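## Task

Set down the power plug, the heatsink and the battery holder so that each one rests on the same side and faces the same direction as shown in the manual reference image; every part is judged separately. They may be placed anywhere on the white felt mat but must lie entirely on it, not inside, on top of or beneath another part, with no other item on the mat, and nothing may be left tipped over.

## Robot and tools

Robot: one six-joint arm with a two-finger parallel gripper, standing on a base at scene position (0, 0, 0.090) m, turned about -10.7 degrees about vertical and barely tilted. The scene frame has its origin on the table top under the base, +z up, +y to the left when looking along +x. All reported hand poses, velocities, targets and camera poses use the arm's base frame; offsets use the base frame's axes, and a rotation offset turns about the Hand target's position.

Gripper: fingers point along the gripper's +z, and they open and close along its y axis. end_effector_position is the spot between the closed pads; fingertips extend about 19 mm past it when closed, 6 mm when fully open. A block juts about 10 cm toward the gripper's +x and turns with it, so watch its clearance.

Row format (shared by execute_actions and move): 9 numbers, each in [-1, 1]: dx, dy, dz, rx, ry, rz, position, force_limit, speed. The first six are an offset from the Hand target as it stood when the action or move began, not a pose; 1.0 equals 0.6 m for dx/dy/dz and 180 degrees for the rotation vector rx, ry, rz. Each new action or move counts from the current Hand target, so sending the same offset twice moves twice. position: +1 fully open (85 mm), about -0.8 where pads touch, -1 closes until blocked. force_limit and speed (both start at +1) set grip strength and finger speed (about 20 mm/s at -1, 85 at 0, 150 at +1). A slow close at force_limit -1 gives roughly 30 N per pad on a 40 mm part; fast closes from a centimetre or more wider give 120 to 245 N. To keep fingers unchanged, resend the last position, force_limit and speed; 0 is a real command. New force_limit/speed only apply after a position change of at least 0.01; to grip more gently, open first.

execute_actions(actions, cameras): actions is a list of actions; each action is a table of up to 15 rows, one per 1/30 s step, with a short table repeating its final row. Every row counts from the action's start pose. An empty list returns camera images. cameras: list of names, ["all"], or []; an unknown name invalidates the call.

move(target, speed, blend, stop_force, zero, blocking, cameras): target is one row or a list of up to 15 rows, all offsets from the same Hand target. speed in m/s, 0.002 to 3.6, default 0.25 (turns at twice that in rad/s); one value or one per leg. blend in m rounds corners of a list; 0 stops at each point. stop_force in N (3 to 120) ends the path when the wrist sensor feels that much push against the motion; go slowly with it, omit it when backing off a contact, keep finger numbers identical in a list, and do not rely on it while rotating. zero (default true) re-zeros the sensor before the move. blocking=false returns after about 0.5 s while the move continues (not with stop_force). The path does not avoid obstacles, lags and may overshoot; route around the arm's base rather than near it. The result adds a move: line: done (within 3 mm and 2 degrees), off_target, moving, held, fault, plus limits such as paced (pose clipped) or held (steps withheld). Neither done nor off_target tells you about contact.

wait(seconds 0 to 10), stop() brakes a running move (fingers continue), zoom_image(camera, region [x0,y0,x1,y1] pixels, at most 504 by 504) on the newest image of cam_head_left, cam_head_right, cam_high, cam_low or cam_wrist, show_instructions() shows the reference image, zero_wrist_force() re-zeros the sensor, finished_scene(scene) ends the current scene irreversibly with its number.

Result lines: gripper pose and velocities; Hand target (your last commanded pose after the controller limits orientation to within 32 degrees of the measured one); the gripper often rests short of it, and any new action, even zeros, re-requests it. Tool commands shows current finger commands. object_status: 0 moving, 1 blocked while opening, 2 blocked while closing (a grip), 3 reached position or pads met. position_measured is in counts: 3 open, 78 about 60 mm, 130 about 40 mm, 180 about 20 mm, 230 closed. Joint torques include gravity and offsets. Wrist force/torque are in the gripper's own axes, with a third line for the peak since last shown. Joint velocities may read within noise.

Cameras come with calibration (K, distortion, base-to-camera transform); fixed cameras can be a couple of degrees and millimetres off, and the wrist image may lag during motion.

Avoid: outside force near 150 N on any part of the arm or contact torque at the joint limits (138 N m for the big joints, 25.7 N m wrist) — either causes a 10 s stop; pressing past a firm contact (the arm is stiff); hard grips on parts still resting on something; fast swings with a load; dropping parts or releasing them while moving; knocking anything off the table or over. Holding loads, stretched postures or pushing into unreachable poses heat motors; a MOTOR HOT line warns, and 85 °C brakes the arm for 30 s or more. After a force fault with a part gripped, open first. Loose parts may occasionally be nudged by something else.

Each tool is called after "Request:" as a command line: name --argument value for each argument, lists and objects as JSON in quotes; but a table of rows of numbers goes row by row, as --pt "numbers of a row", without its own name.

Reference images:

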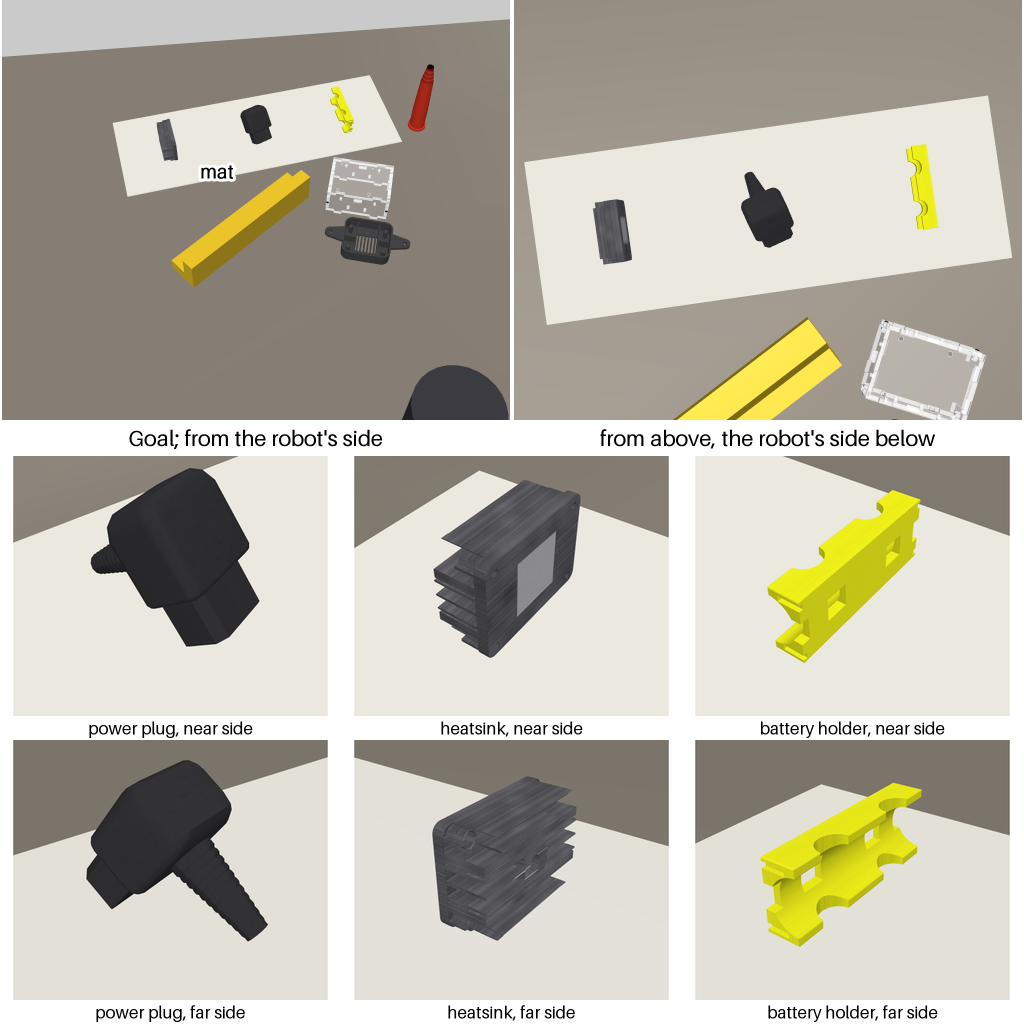

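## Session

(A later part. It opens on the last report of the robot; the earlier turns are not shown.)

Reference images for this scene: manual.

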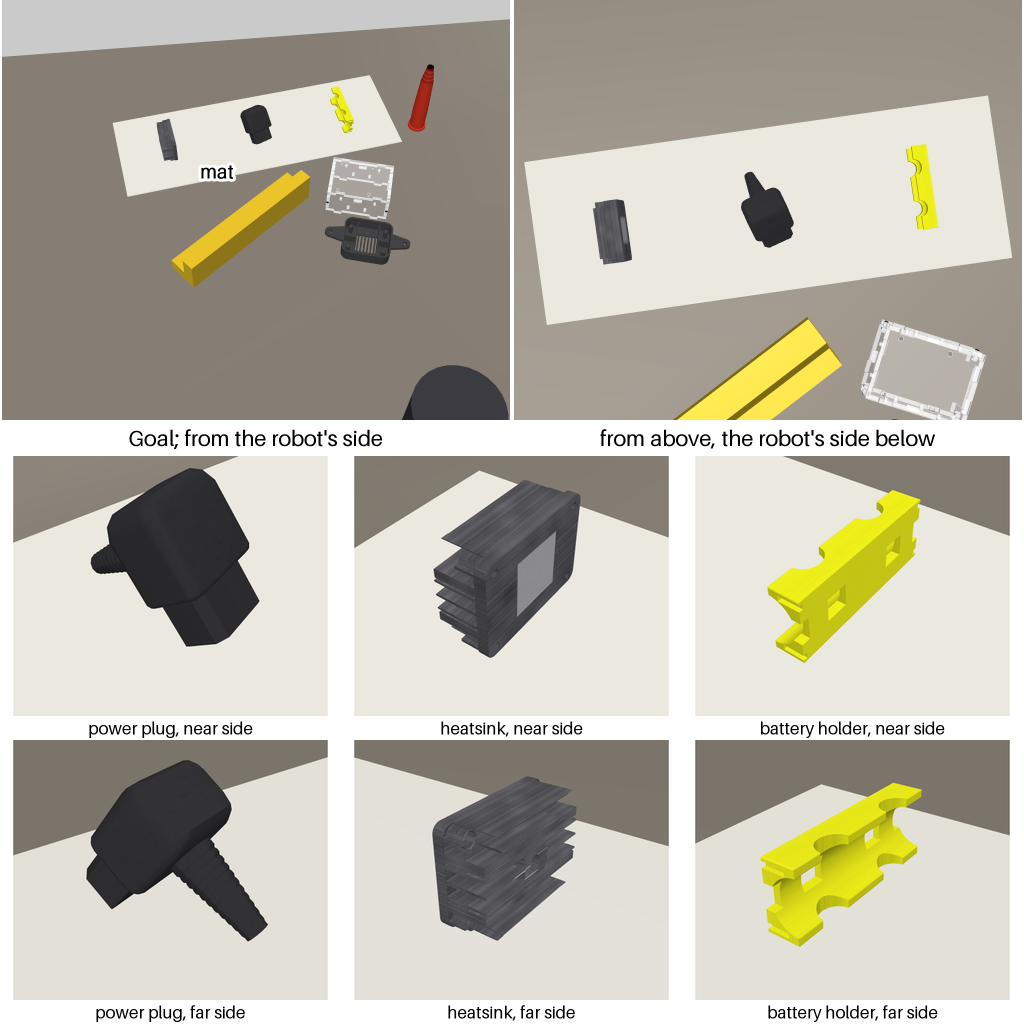

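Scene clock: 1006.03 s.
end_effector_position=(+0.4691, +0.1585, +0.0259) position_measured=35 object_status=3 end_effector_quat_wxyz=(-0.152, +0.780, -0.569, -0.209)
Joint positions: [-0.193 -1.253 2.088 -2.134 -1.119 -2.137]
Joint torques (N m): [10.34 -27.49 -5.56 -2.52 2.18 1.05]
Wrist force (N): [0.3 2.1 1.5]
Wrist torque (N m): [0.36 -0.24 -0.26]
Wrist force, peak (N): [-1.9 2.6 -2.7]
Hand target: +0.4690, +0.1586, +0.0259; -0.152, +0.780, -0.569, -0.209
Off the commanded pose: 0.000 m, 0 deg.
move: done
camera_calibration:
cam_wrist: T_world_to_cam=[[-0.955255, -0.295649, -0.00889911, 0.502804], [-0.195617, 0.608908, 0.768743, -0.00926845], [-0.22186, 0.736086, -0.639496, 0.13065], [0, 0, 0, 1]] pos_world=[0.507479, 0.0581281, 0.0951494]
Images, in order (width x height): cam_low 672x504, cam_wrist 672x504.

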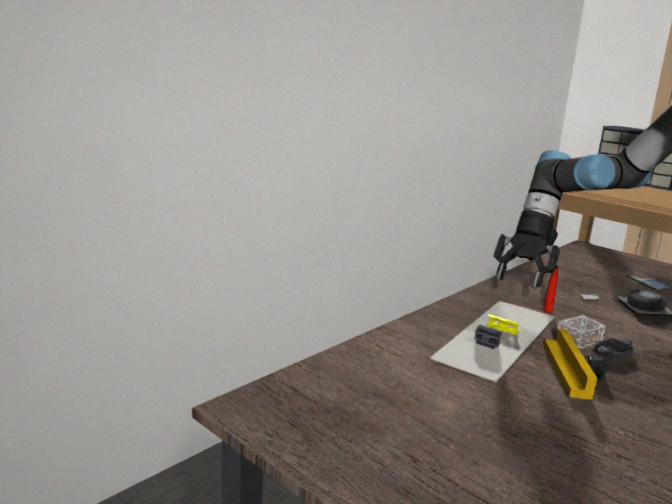

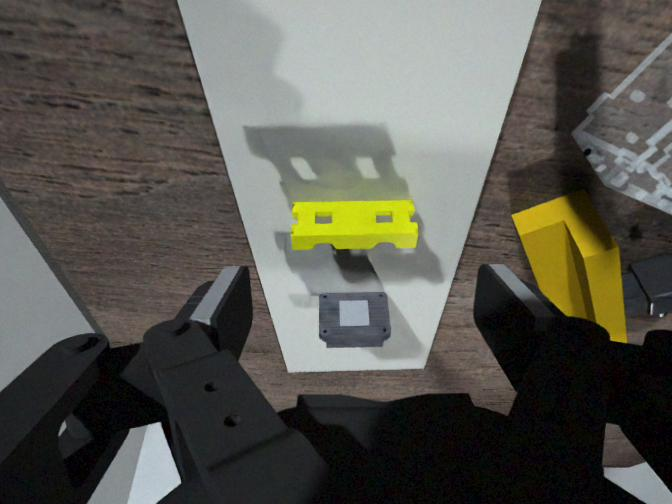

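Request:
move --pt "0 0 0.157 0 0 0 0.75 -1 -1" --pt "-0.4037 0.1227 0.0235 -0.2843 0.0799 -0.3490 0.75 -1 -1" --speed '[0.3, 0.45]' --blend '[0.04, 0]' --cameras '["cam_wrist"]'

Request:
zoom_image --camera "cam_wrist" --region '[226, 156, 478, 345]'

Scene clock: 1109.27 s.
end_effector_position=(+0.2269, +0.2322, +0.0400) position_measured=35 object_status=3 end_effector_quat_wxyz=(-0.166, -0.340, +0.924, -0.062)
Joint positions: [0.45 -1.533 2.302 -1.995 -1.66 -0.239]
Joint torques (N m): [2.06 -27.22 -6.15 -3.62 1.05 1.11]
Wrist force (N): [0.9 1.9 0.6]
Wrist torque (N m): [0.38 -0.46 0.01]
Wrist force, peak (N): [2.4 2.3 4.3]
Hand target: +0.2268, +0.2322, +0.0400; -0.166, -0.340, +0.924, -0.062
Off the commanded pose: 0.000 m, 0 deg.
move: done
camera_calibration:
cam_wrist: T_world_to_cam=[[-0.649081, 0.760544, -0.0163043, -0.0211698], [0.760654, 0.649158, -0.000785969, -0.307814], [0.00998627, -0.0129121, -0.999867, 0.16747], [0, 0, 0, 1]] pos_world=[0.218726, 0.218083, 0.166861]
Images, in order (width x height): cam_wrist 672x504.

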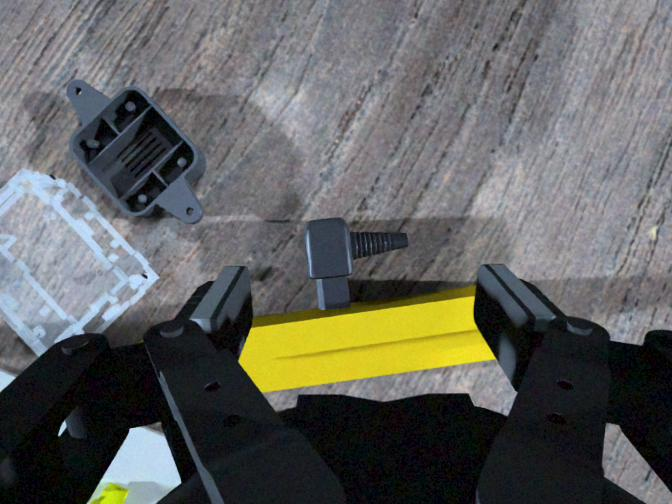

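Scaled by 2.000 from the camera's 672x504 image, which has a finer 960x720 frame.

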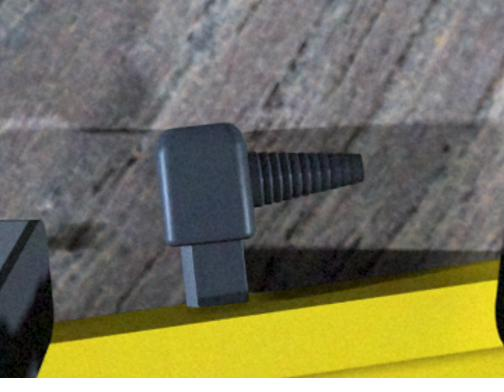

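Request:
move --pt "-0.0258 -0.0195 -0.0833 0.0770 -0.0822 0.0280 0.75 -1 -1" --pt "-0.0258 -0.0195 -0.1783 0.0770 -0.0822 0.0280 0.75 -1 -1" --pt "-0.0258 -0.0195 -0.1783 0.0770 -0.0822 0.0280 -1 -1 -1" --speed '[0.3, 0.1, 0.1]' --blend '[0.01, 0, 0]' --cameras '["cam_wrist"]'

Scene clock: 1142.10 s.
end_effector_position=(+0.2113, +0.2205, -0.0670) position_measured=83 object_status=0 end_effector_quat_wxyz=(-0.001, -0.386, +0.922, -0.001)
Joint positions: [0.356 -1.33 2.71 -2.95 -1.572 -0.437]
Joint torques (N m): [1.06 -8.4 -13.7 -3.1 0.71 -0.54]
Wrist force (N): [6.6 0.4 -16.9]
Wrist torque (N m): [0.69 -0.52 -0.12]
Wrist force, peak (N): [6.6 0.4 -17.3]
Hand target: +0.2113, +0.2205, -0.0670; -0.001, -0.386, +0.922, +0.000
Off the commanded pose: 0.000 m, 0 deg.
move: done
camera_calibration:
cam_wrist: T_world_to_cam=[[-0.710039, 0.704009, -0.0147344, 0.00136007], [0.657073, 0.669934, 0.345605, -0.24798], [0.25318, 0.235711, -0.938264, -0.0415684], [0, 0, 0, 1]] pos_world=[0.174431, 0.174971, 0.046721]
Images, in order (width x height): cam_wrist 672x504.

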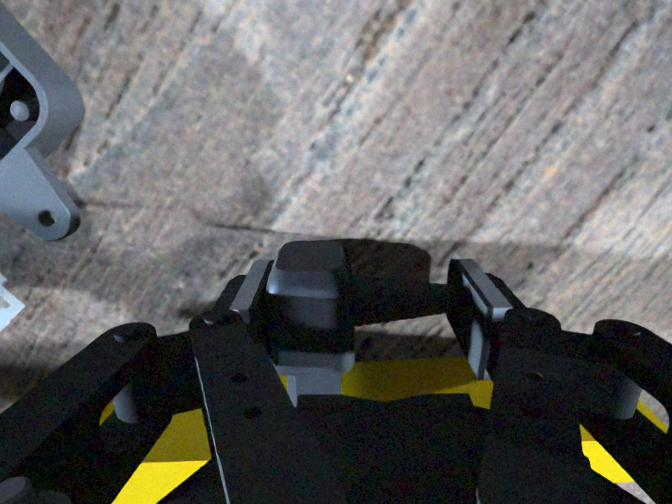

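Request:
move --pt "0 0 0.2117 0 0 0 -1 -1 -1" --pt "0.442 -0.134 0.2117 0 0 -0.1483 -1 -1 -1" --pt "0.442 -0.134 0.0317 0 0 -0.1483 -1 -1 -1" --speed '[0.15, 0.4, 0.15]' --blend '[0.03, 0.02, 0]'

Request:
move --target '[0, 0, -0.04, 0, 0, 0, -1, -1, -1]' --speed 0.006 --stop_force 3 --cameras '["cam_wrist"]'

Scene clock: 1152.93 s.
end_effector_position=(+0.4765, +0.1401, -0.0479) position_measured=83 object_status=2 end_effector_quat_wxyz=(-0.001, -0.163, +0.987, +0.000)
Joint positions: [0.015 -1.132 2.172 -2.609 -1.572 -0.313]
Joint torques (N m): [9.74 -31.46 -22.72 -3.31 -0.42 1.31]
Wrist force (N): [1.1 2.1 1.4]
Wrist torque (N m): [0.48 -0.47 -0.08]
Wrist force, peak (N): [6.7 0.5 -17.4]
Hand target: +0.4765, +0.1401, -0.0480; -0.001, -0.163, +0.987, +0.000
Off the commanded pose: 0.000 m, 0 deg.
move: done

Scene clock: 1155.70 s.
end_effector_position=(+0.4765, +0.1401, -0.0595) position_measured=83 object_status=2 end_effector_quat_wxyz=(-0.001, -0.163, +0.987, +0.000)
Joint positions: [0.015 -1.104 2.175 -2.641 -1.572 -0.313]
Joint torques (N m): [8.97 -41.82 -11.98 -0.43 1.05 1.16]
Wrist force (N): [1.8 1.9 -2.2]
Wrist torque (N m): [0.49 -0.50 -0.07]
Wrist force, peak (N): [2.4 2.1 -5.3]
Hand target: +0.4765, +0.1401, -0.0595; -0.001, -0.163, +0.987, +0.000 (not the last commanded pose)
Off the commanded pose: 0.012 m, 0 deg.
move: contact
camera_calibration:
cam_wrist: T_world_to_cam=[[-0.318066, 0.947956, -0.0146223, 0.0254548], [0.88806, 0.303298, 0.345486, -0.429685], [0.331941, 0.0969018, -0.93831, -0.100821], [0, 0, 0, 1]] pos_world=[0.423149, 0.115962, 0.054221]
Images, in order (width x height): cam_wrist 672x504.

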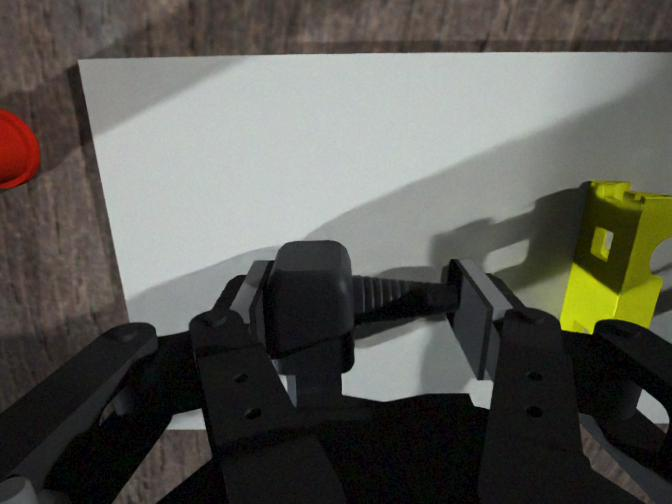

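Request:
move --pt "0 0 0 0 0 0 0.5 -1 -1" --pt "0 0 0.0017 0.0633 -0.1838 0 0.5 -1 -1" --pt "0 0 0.0017 0.0633 -0.1838 0 -1 -1 -1" --speed 0.3 --cameras '["cam_wrist"]'

Scene clock: 1161.87 s.
end_effector_position=(+0.4765, +0.1401, -0.0584) position_measured=83 object_status=0 end_effector_quat_wxyz=(+0.296, -0.155, +0.941, +0.050)
Joint positions: [-0.124 -0.881 2.532 -3.782 -1.317 -0.378]
Joint torques (N m): [9.58 -25.64 -10.84 -4.9 2.01 1.2]
Wrist force (N): [0.0 0.9 -1.9]
Wrist torque (N m): [0.41 -0.30 -0.24]
Wrist force, peak (N): [1.6 2.1 -2.9]
Hand target: +0.4765, +0.1401, -0.0585; +0.296, -0.155, +0.941, +0.050
Off the commanded pose: 0.000 m, 0 deg.
move: done
camera_calibration:
cam_wrist: T_world_to_cam=[[-0.311461, 0.950229, -0.00747684, 0.0223587], [0.540305, 0.18356, 0.821204, -0.219749], [0.781705, 0.251733, -0.570586, -0.314413], [0, 0, 0, 1]] pos_world=[0.371473, 0.0982394, 0.00122632]
Images, in order (width x height): cam_wrist 672x504.

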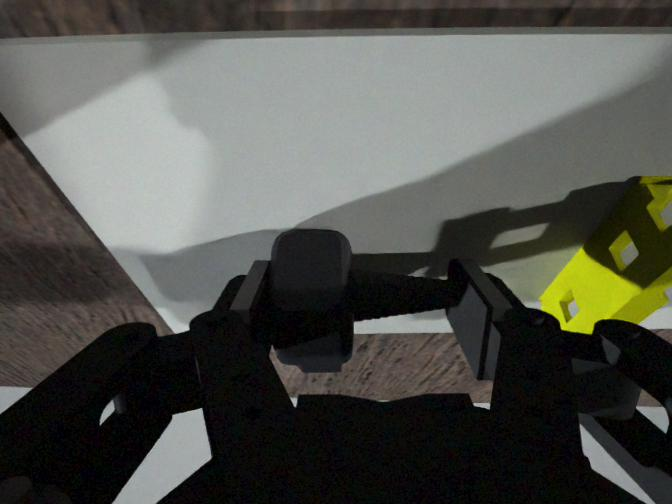

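Request:
move --pt "0 0 0.214 0 0 0 -1 -1 -1" --pt "-0.0028 0.0078 0.214 0.1822 0.5007 -0.3353 -1 -1 -1" --pt "-0.0028 0.0078 0.0407 0.1822 0.5007 -0.3353 -1 -1 -1" --speed '[0.15, 0.45, 0.15]' --blend '[0.015, 0.01, 0]' --cameras '["cam_wrist", "cam_high", "cam_low"]'

Scene clock: 1170.03 s.
end_effector_position=(+0.4748, +0.1448, -0.0340) position_measured=83 object_status=2 end_effector_quat_wxyz=(-0.403, +0.438, +0.771, +0.227)
Joint positions: [-0.291 -0.906 1.823 -1.673 -0.986 0.484]
Joint torques (N m): [8.31 -41.41 -22.76 0.27 1.47 1.04]
Wrist force (N): [0.0 1.8 0.0]
Wrist torque (N m): [0.30 -0.23 0.05]
Wrist force, peak (N): [2.5 1.9 3.0]
Hand target: +0.4748, +0.1448, -0.0340; -0.403, +0.438, +0.771, +0.227
Off the commanded pose: 0.000 m, 0 deg.
move: done
camera_calibration:
cam_wrist: T_world_to_cam=[[0.853111, 0.521518, -0.0148598, -0.473535], [0.421085, -0.705077, -0.570573, -0.10183], [-0.308041, 0.480505, -0.821113, 0.175503], [0, 0, 0, 1]] pos_world=[0.500919, 0.0908294, 0.0789696]
Images, in order (width x height): cam_high 672x504, cam_low 672x504, cam_wrist 672x504.

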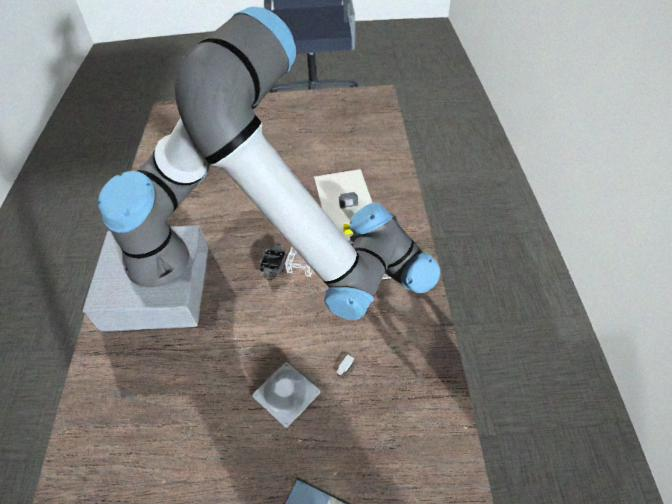

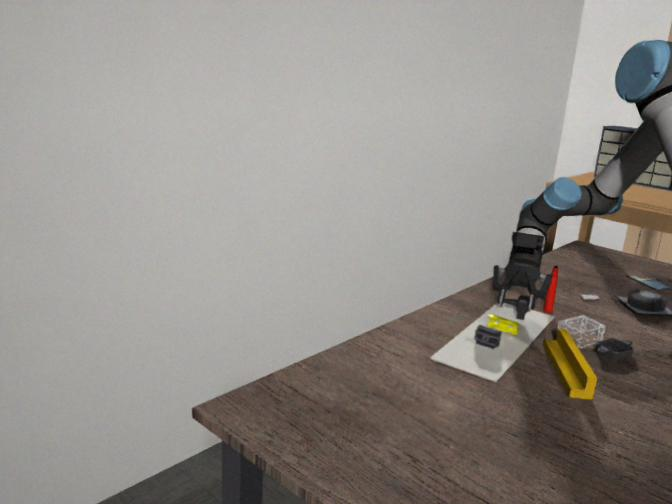

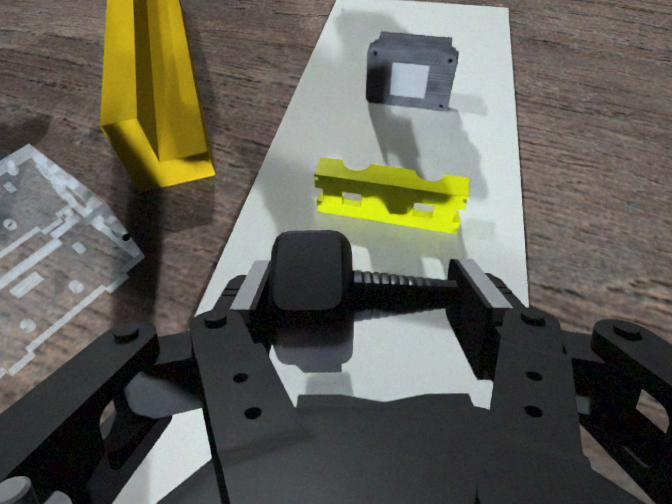

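Request:
move --target '[0, 0, -0.045, 0, 0, 0, -1, -1, -1]' --speed 0.006 --stop_force 3 --cameras '["cam_wrist"]'

Request:
zoom_image --camera "cam_wrist" --region '[220, 190, 540, 400]'

Scene clock: 1175.50 s.
end_effector_position=(+0.4748, +0.1448, -0.0450) position_measured=83 object_status=2 end_effector_quat_wxyz=(-0.403, +0.438, +0.771, +0.227)
Joint positions: [-0.291 -0.884 1.824 -1.696 -0.986 0.484]
Joint torques (N m): [0.66 -50.97 -7.37 1.4 -0.33 -0.58]
Wrist force (N): [3.7 1.8 -2.0]
Wrist torque (N m): [0.35 -0.33 0.11]
Wrist force, peak (N): [5.6 1.9 -3.3]
Hand target: +0.4748, +0.1448, -0.0450; -0.403, +0.438, +0.771, +0.227 (not the last commanded pose)
Off the commanded pose: 0.016 m, 0 deg.
move: contact
camera_calibration:
cam_wrist: T_world_to_cam=[[0.853102, 0.521537, -0.0147417, -0.473704], [0.42117, -0.705054, -0.570539, -0.108153], [-0.307951, 0.480519, -0.821138, 0.166426], [0, 0, 0, 1]] pos_world=[0.50092, 0.0908295, 0.0679699]
Images, in order (width x height): cam_wrist 672x504.

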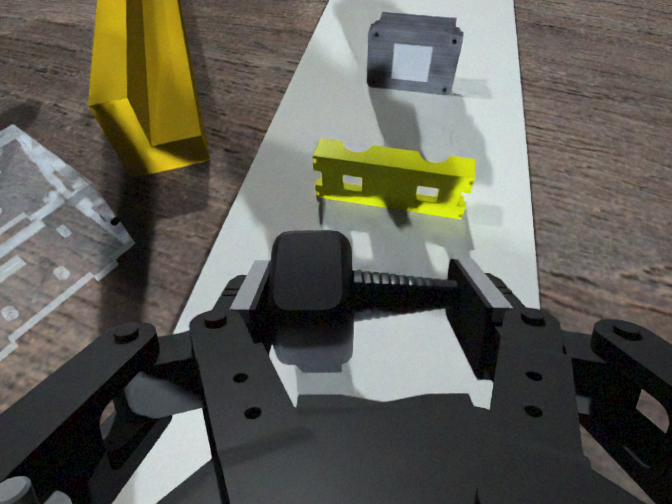

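Scaled by 1.575 from the camera's 672x504 image, which has a finer 960x720 frame.

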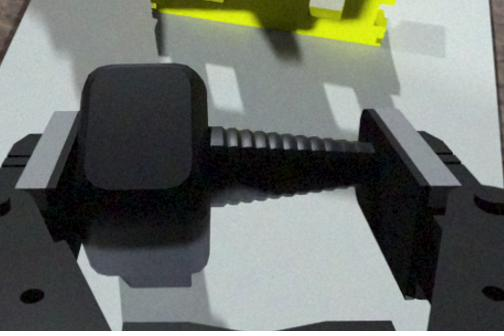

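Request:
move --pt "0 0 0 0 0 0 0.5 -1 -1" --pt "0.0492 -0.0818 0.067 0 0 0 0.5 -1 -1" --pt "0.01 -0.05 0.2 -0.0815 -0.3269 0.4577 0.5 -1 -1" --pt "-0.029 -0.007 0.2 -0.0815 -0.3269 0.4577 0.5 -1 -1" --speed '[0.1, 0.12, 0.4, 0.3]' --blend '[0, 0.015, 0.02, 0]' --cameras '["cam_wrist"]'

Request:
zoom_image --camera "cam_wrist" --region '[210, 170, 462, 359]'

Scene clock: 1203.33 s.
end_effector_position=(+0.4575, +0.1406, +0.0750) position_measured=66 object_status=3 end_effector_quat_wxyz=(-0.001, -0.265, +0.964, +0.000)
Joint positions: [0.017 -1.431 2.126 -2.265 -1.572 -0.521]
Joint torques (N m): [4.65 -21.66 -21.36 -0.66 -1.44 0.56]
Wrist force (N): [0.8 1.9 0.9]
Wrist torque (N m): [0.41 -0.43 -0.02]
Wrist force, peak (N): [1.7 5.2 1.0]
Hand target: +0.4574, +0.1406, +0.0750; -0.001, -0.265, +0.964, +0.000
Off the commanded pose: 0.000 m, 0 deg.
move: done; blend cut to 0.0174 m at target 3
camera_calibration:
cam_wrist: T_world_to_cam=[[-0.508378, 0.861007, -0.014746, 0.120174], [0.805483, 0.481511, 0.345464, -0.446701], [0.304548, 0.163749, -0.938316, 0.0347745], [0, 0, 0, 1]] pos_world=[0.410313, 0.105926, 0.188721]
Images, in order (width x height): cam_wrist 672x504.

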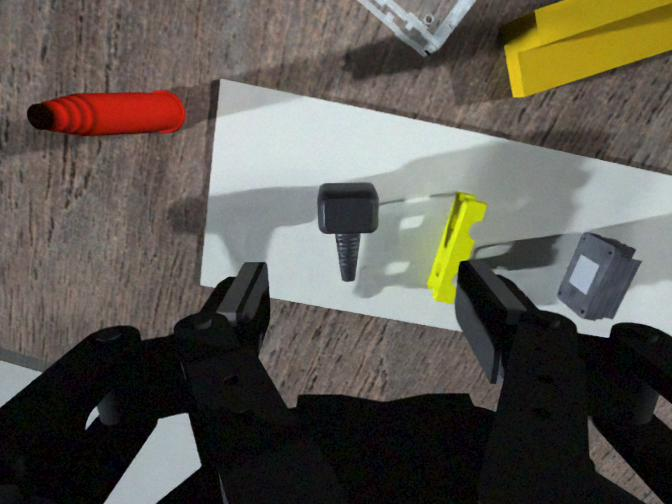

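Scaled by 2.000 from the camera's 672x504 image, which has a finer 960x720 frame.

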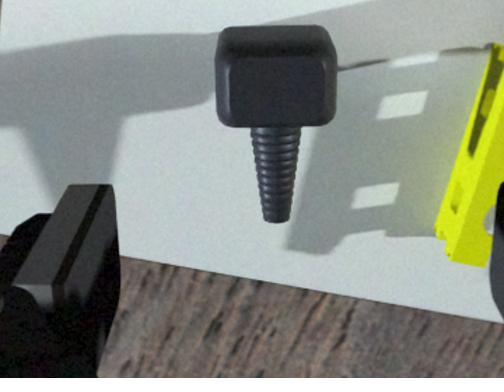

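Request:
move --pt "0.0042 -0.0042 0 0 0 0 0.4 -1 -1" --pt "0.0042 -0.0042 -0.195 0 0 0 0.4 -1 -1" --pt "0.0042 -0.0042 -0.195 0 0 0 -1 -1 -1" --speed '[0.1, 0.12, 0.1]' --blend '[0.003, 0, 0]' --cameras '["cam_wrist"]'

Request:
zoom_image --camera "cam_wrist" --region '[210, 190, 462, 379]'

Scene clock: 1227.43 s.
end_effector_position=(+0.4600, +0.1381, -0.0420) position_measured=145 object_status=0 end_effector_quat_wxyz=(-0.001, -0.265, +0.964, +0.000)
Joint positions: [0.011 -1.172 2.216 -2.614 -1.572 -0.526]
Joint torques (N m): [2.74 -26.31 -21.49 -5.08 1.01 0.46]
Wrist force (N): [1.0 2.3 -0.2]
Wrist torque (N m): [0.46 -0.46 -0.10]
Wrist force, peak (N): [1.2 3.0 0.9]
Hand target: +0.4600, +0.1381, -0.0420; -0.001, -0.265, +0.964, +0.000
Off the commanded pose: 0.000 m, 0 deg.
move: done; blend cut to 0.0018 m at target 1
camera_calibration:
cam_wrist: T_world_to_cam=[[-0.508259, 0.861078, -0.0147306, 0.121813], [0.805602, 0.48142, 0.345312, -0.407086], [0.304432, 0.163641, -0.938372, -0.0753919], [0, 0, 0, 1]] pos_world=[0.412814, 0.103426, 0.0716205]
Images, in order (width x height): cam_wrist 672x504.

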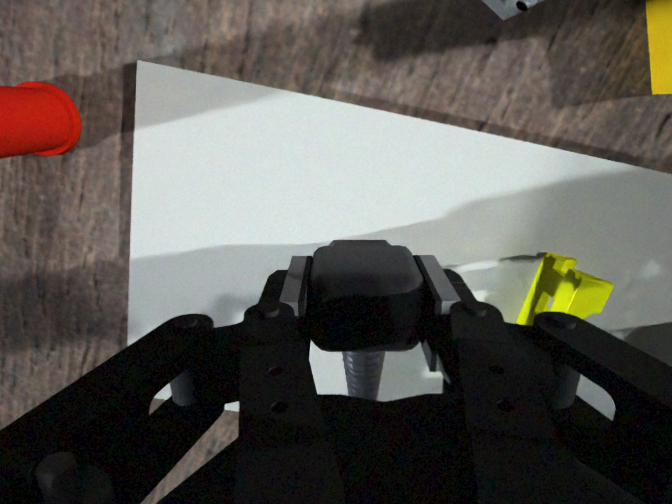

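Scaled by 2.000 from the camera's 672x504 image, which has a finer 960x720 frame.

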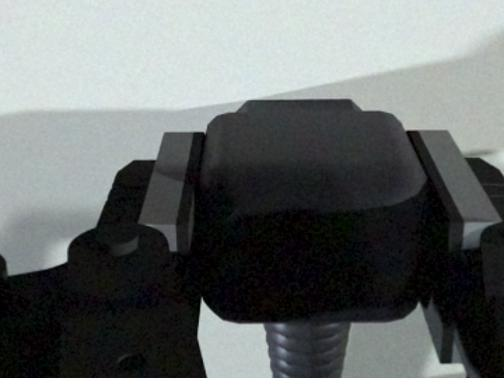

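Request:
move --pt "0 0 0.022 0 0 0 -1 -1 -1" --pt "0 0 0.022 -0.1187 0.1976 0 -1 -1 -1" --pt "0 0 0.0083 -0.1187 0.1976 0 -1 -1 -1" --speed '[0.08, 0.3, 0.06]' --blend '[0.003, 0.002, 0]' --cameras '["cam_wrist", "cam_low"]'

Request:
zoom_image --camera "cam_low" --region '[450, 260, 600, 372]'

Scene clock: 1234.40 s.
end_effector_position=(+0.4598, +0.1381, -0.0372) position_measured=145 object_status=2 end_effector_quat_wxyz=(-0.342, -0.248, +0.901, -0.096)
Joint positions: [0.149 -0.876 1.638 -1.645 -1.827 -0.296]
Joint torques (N m): [-6.46 -55.11 -26.62 1.52 0.12 -0.52]
Wrist force (N): [0.1 1.9 0.7]
Wrist torque (N m): [0.37 -0.26 0.07]
Wrist force, peak (N): [1.3 1.8 2.5]
Hand target: +0.4600, +0.1381, -0.0371; -0.342, -0.248, +0.901, -0.096
Off the commanded pose: 0.000 m, 0 deg.
move: done
camera_calibration:
cam_wrist: T_world_to_cam=[[-0.518392, 0.854995, -0.0159223, 0.127227], [0.799628, 0.478055, -0.363398, -0.431766], [-0.303092, -0.201115, -0.931498, 0.259213], [0, 0, 0, 1]] pos_world=[0.489771, 0.14976, 0.0865789]
Images, in order (width x height): cam_low 672x504, cam_wrist 672x504.

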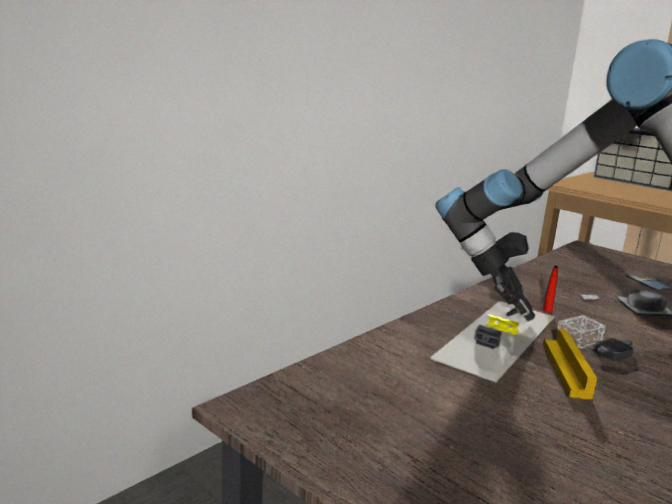

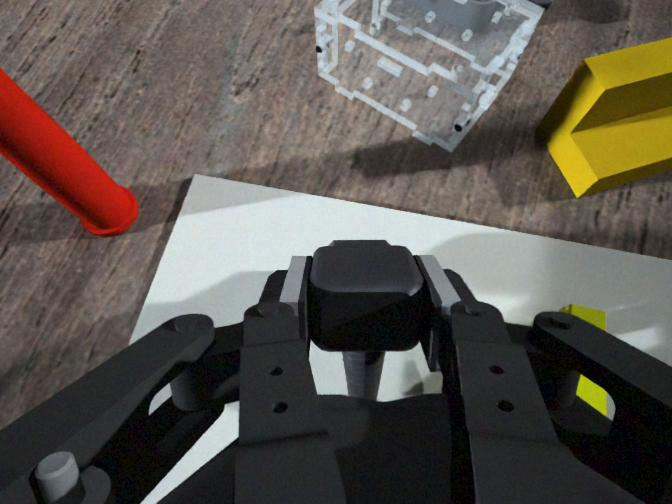

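Scaled by 3.360 from the camera's 672x504 image, which has a finer 960x720 frame.

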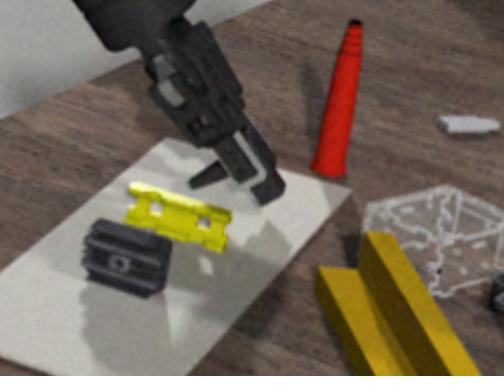

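Request:
move --target '[0, 0, -0.04, 0, 0, 0, -1, -1, -1]' --speed 0.005 --stop_force 3 --cameras '["cam_wrist", "cam_low"]'

Request:
zoom_image --camera "cam_low" --region '[480, 280, 560, 340]'

Scene clock: 1239.63 s.
end_effector_position=(+0.4599, +0.1381, -0.0456) position_measured=145 object_status=2 end_effector_quat_wxyz=(-0.342, -0.248, +0.901, -0.096)
Joint positions: [0.149 -0.862 1.64 -1.662 -1.827 -0.296]
Joint torques (N m): [-6 -54.58 -20.99 1.35 -1.52 0.43]
Wrist force (N): [2.5 1.8 -1.0]
Wrist torque (N m): [0.36 -0.44 0.08]
Wrist force, peak (N): [2.9 1.9 -1.6]
Hand target: +0.4600, +0.1381, -0.0456; -0.342, -0.248, +0.901, -0.096 (not the last commanded pose)
Off the commanded pose: 0.015 m, 0 deg.
move: contact
camera_calibration:
cam_wrist: T_world_to_cam=[[-0.518258, 0.855073, -0.0160555, 0.127079], [0.799826, 0.477955, -0.363094, -0.435005], [-0.302798, -0.201018, -0.931614, 0.251269], [0, 0, 0, 1]] pos_world=[0.489872, 0.149761, 0.0781789]
Images, in order (width x height): cam_low 672x504, cam_wrist 672x504.

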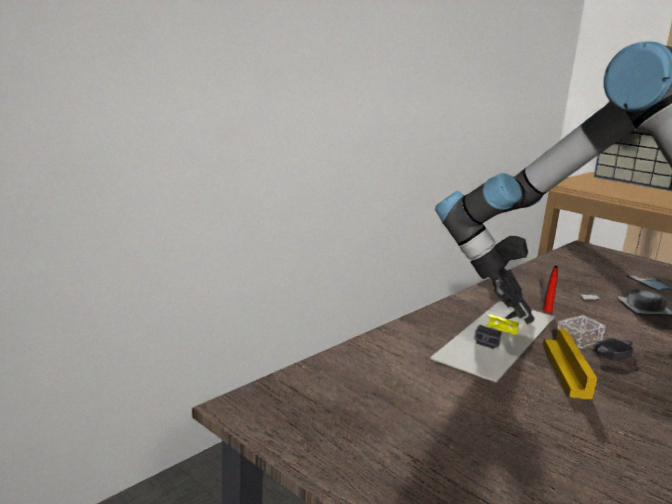

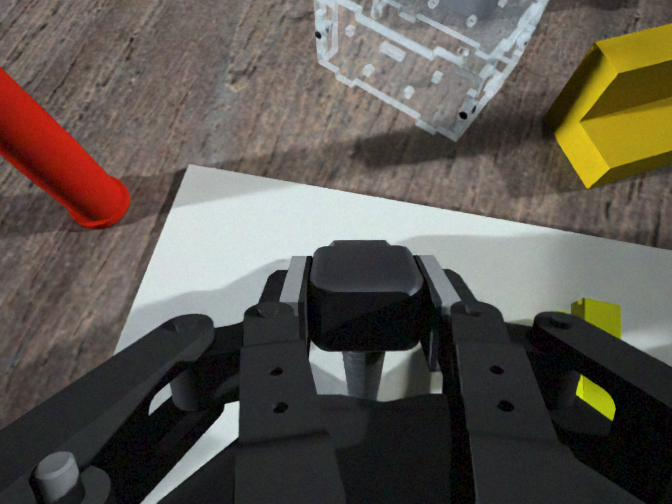

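Scaled by 6.300 from the camera's 672x504 image, which has a finer 960x720 frame.

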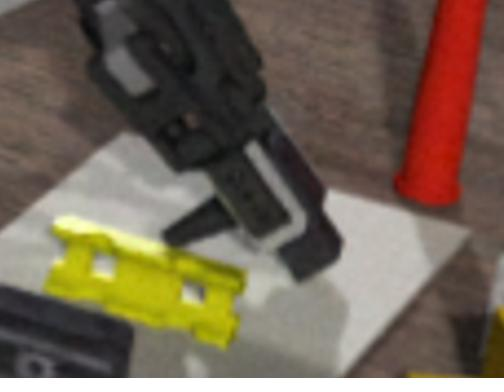

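Request:
move --pt "0 0 0 0 0 0 0.2 -1 -1" --pt "0.0758 0.0455 0.0998 0 0 0 0.2 -1 -1" --speed '[0.1, 0.12]' --cameras '["cam_wrist", "cam_low"]'

Request:
zoom_image --camera "cam_wrist" --region '[230, 130, 482, 319]'

Request:
zoom_image --camera "cam_low" --region '[460, 285, 560, 360]'

Scene clock: 1257.43 s.
end_effector_position=(+0.5054, +0.1654, +0.0142) position_measured=104 object_status=3 end_effector_quat_wxyz=(-0.342, -0.248, +0.901, -0.096)
Joint positions: [0.179 -0.852 1.424 -1.45 -1.809 -0.272]
Joint torques (N m): [-7.14 -56.93 -17.76 -1.5 -1.82 -1.19]
Wrist force (N): [0.7 2.0 0.4]
Wrist torque (N m): [0.40 -0.30 -0.10]
Wrist force, peak (N): [2.9 1.9 -1.7]
Hand target: +0.5054, +0.1654, +0.0143; -0.342, -0.248, +0.901, -0.096
Off the commanded pose: 0.000 m, 0 deg.
move: done
camera_calibration:
cam_wrist: T_world_to_cam=[[-0.518311, 0.855041, -0.016068, 0.128312], [0.79976, 0.477975, -0.363214, -0.462683], [-0.302883, -0.201108, -0.931567, 0.326299], [0, 0, 0, 1]] pos_world=[0.535371, 0.17706, 0.137979]
Images, in order (width x height): cam_low 672x504, cam_wrist 672x504.

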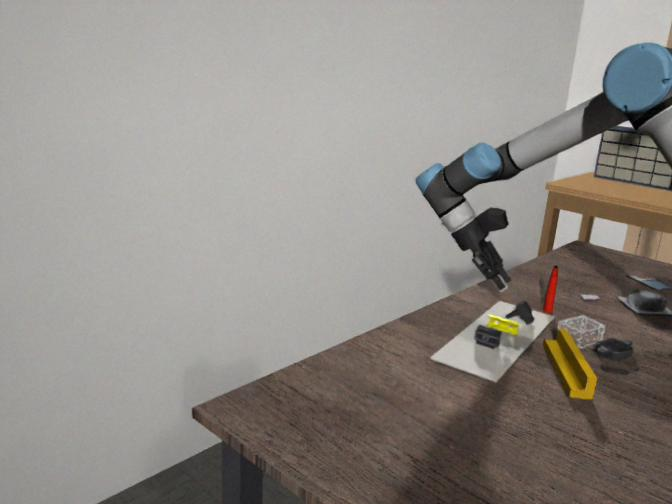

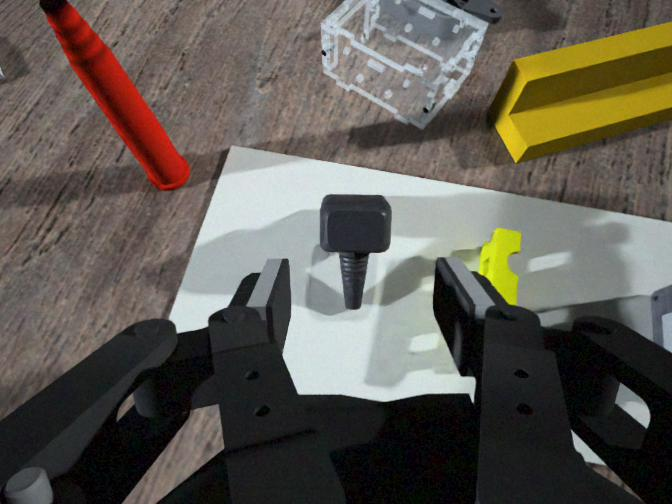

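Scaled by 2.000 from the camera's 672x504 image, which has a finer 960x720 frame.

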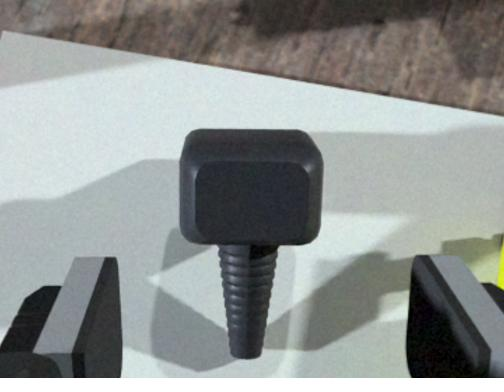

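Scaled by 5.040 from the camera's 672x504 image, which has a finer 960x720 frame.

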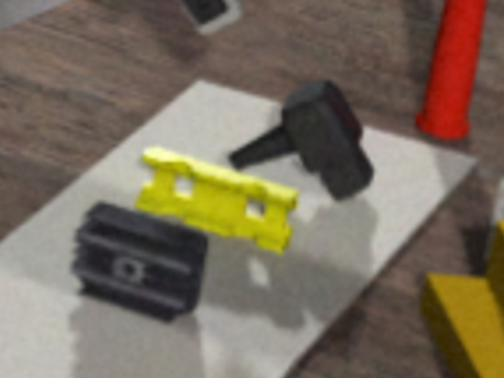

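Request:
move --pt "-0.0257 0.2077 0.0597 -0.1173 0.1094 0.1740 0.2 -1 -1" --pt "-0.1013 0.3397 -0.0653 -0.1173 0.1094 0.1740 0.2 -1 -1" --speed '[0.3, 0.2]' --blend '[0.03, 0]' --cameras '["cam_wrist"]'

Request:
zoom_image --camera "cam_wrist" --region '[210, 130, 462, 319]'

Scene clock: 1283.60 s.
end_effector_position=(+0.4447, +0.3692, -0.0248) position_measured=104 object_status=3 end_effector_quat_wxyz=(-0.489, -0.426, +0.699, -0.301)
Joint positions: [0.646 -0.36 0.771 -0.795 -1.996 -0.16]
Joint torques (N m): [1.14 -64 -11.16 -0.82 -0.76 -1.36]
Wrist force (N): [-0.3 1.1 0.0]
Wrist torque (N m): [0.16 0.02 0.03]
Wrist force, peak (N): [-2.5 2.9 -0.6]
Hand target: +0.4447, +0.3692, -0.0249; -0.489, -0.426, +0.699, -0.301
Off the commanded pose: 0.000 m, 0 deg.
move: done
camera_calibration:
cam_wrist: T_world_to_cam=[[-0.895832, 0.444224, -0.0123004, 0.241608], [0.29512, 0.573995, -0.763828, -0.346626], [-0.33225, -0.687892, -0.645302, 0.512428], [0, 0, 0, 1]] pos_world=[0.48899, 0.444129, 0.0688805]
Images, in order (width x height): cam_wrist 672x504.

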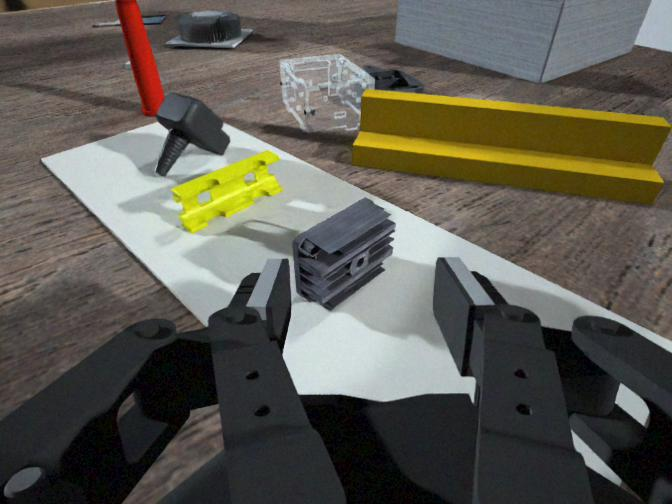

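Scaled by 2.000 from the camera's 672x504 image, which has a finer 960x720 frame.

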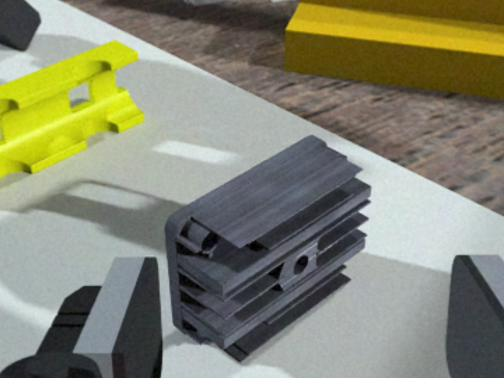

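Request:
zoom_image --camera "cam_wrist" --region '[140, 80, 300, 240]'

Scaled by 3.150 from the camera's 672x504 image, which has a finer 960x720 frame.

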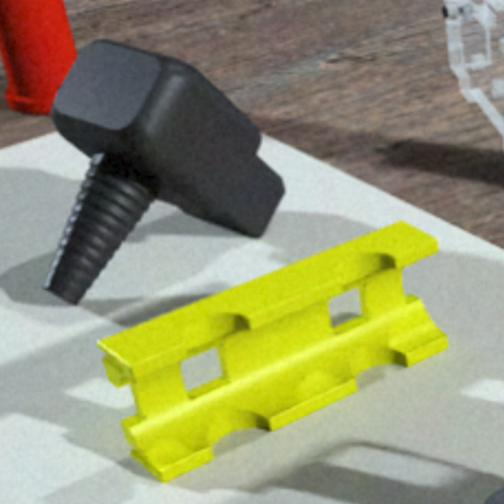

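Request:
finished_scene --scene 2

The scene is finished: the task was done.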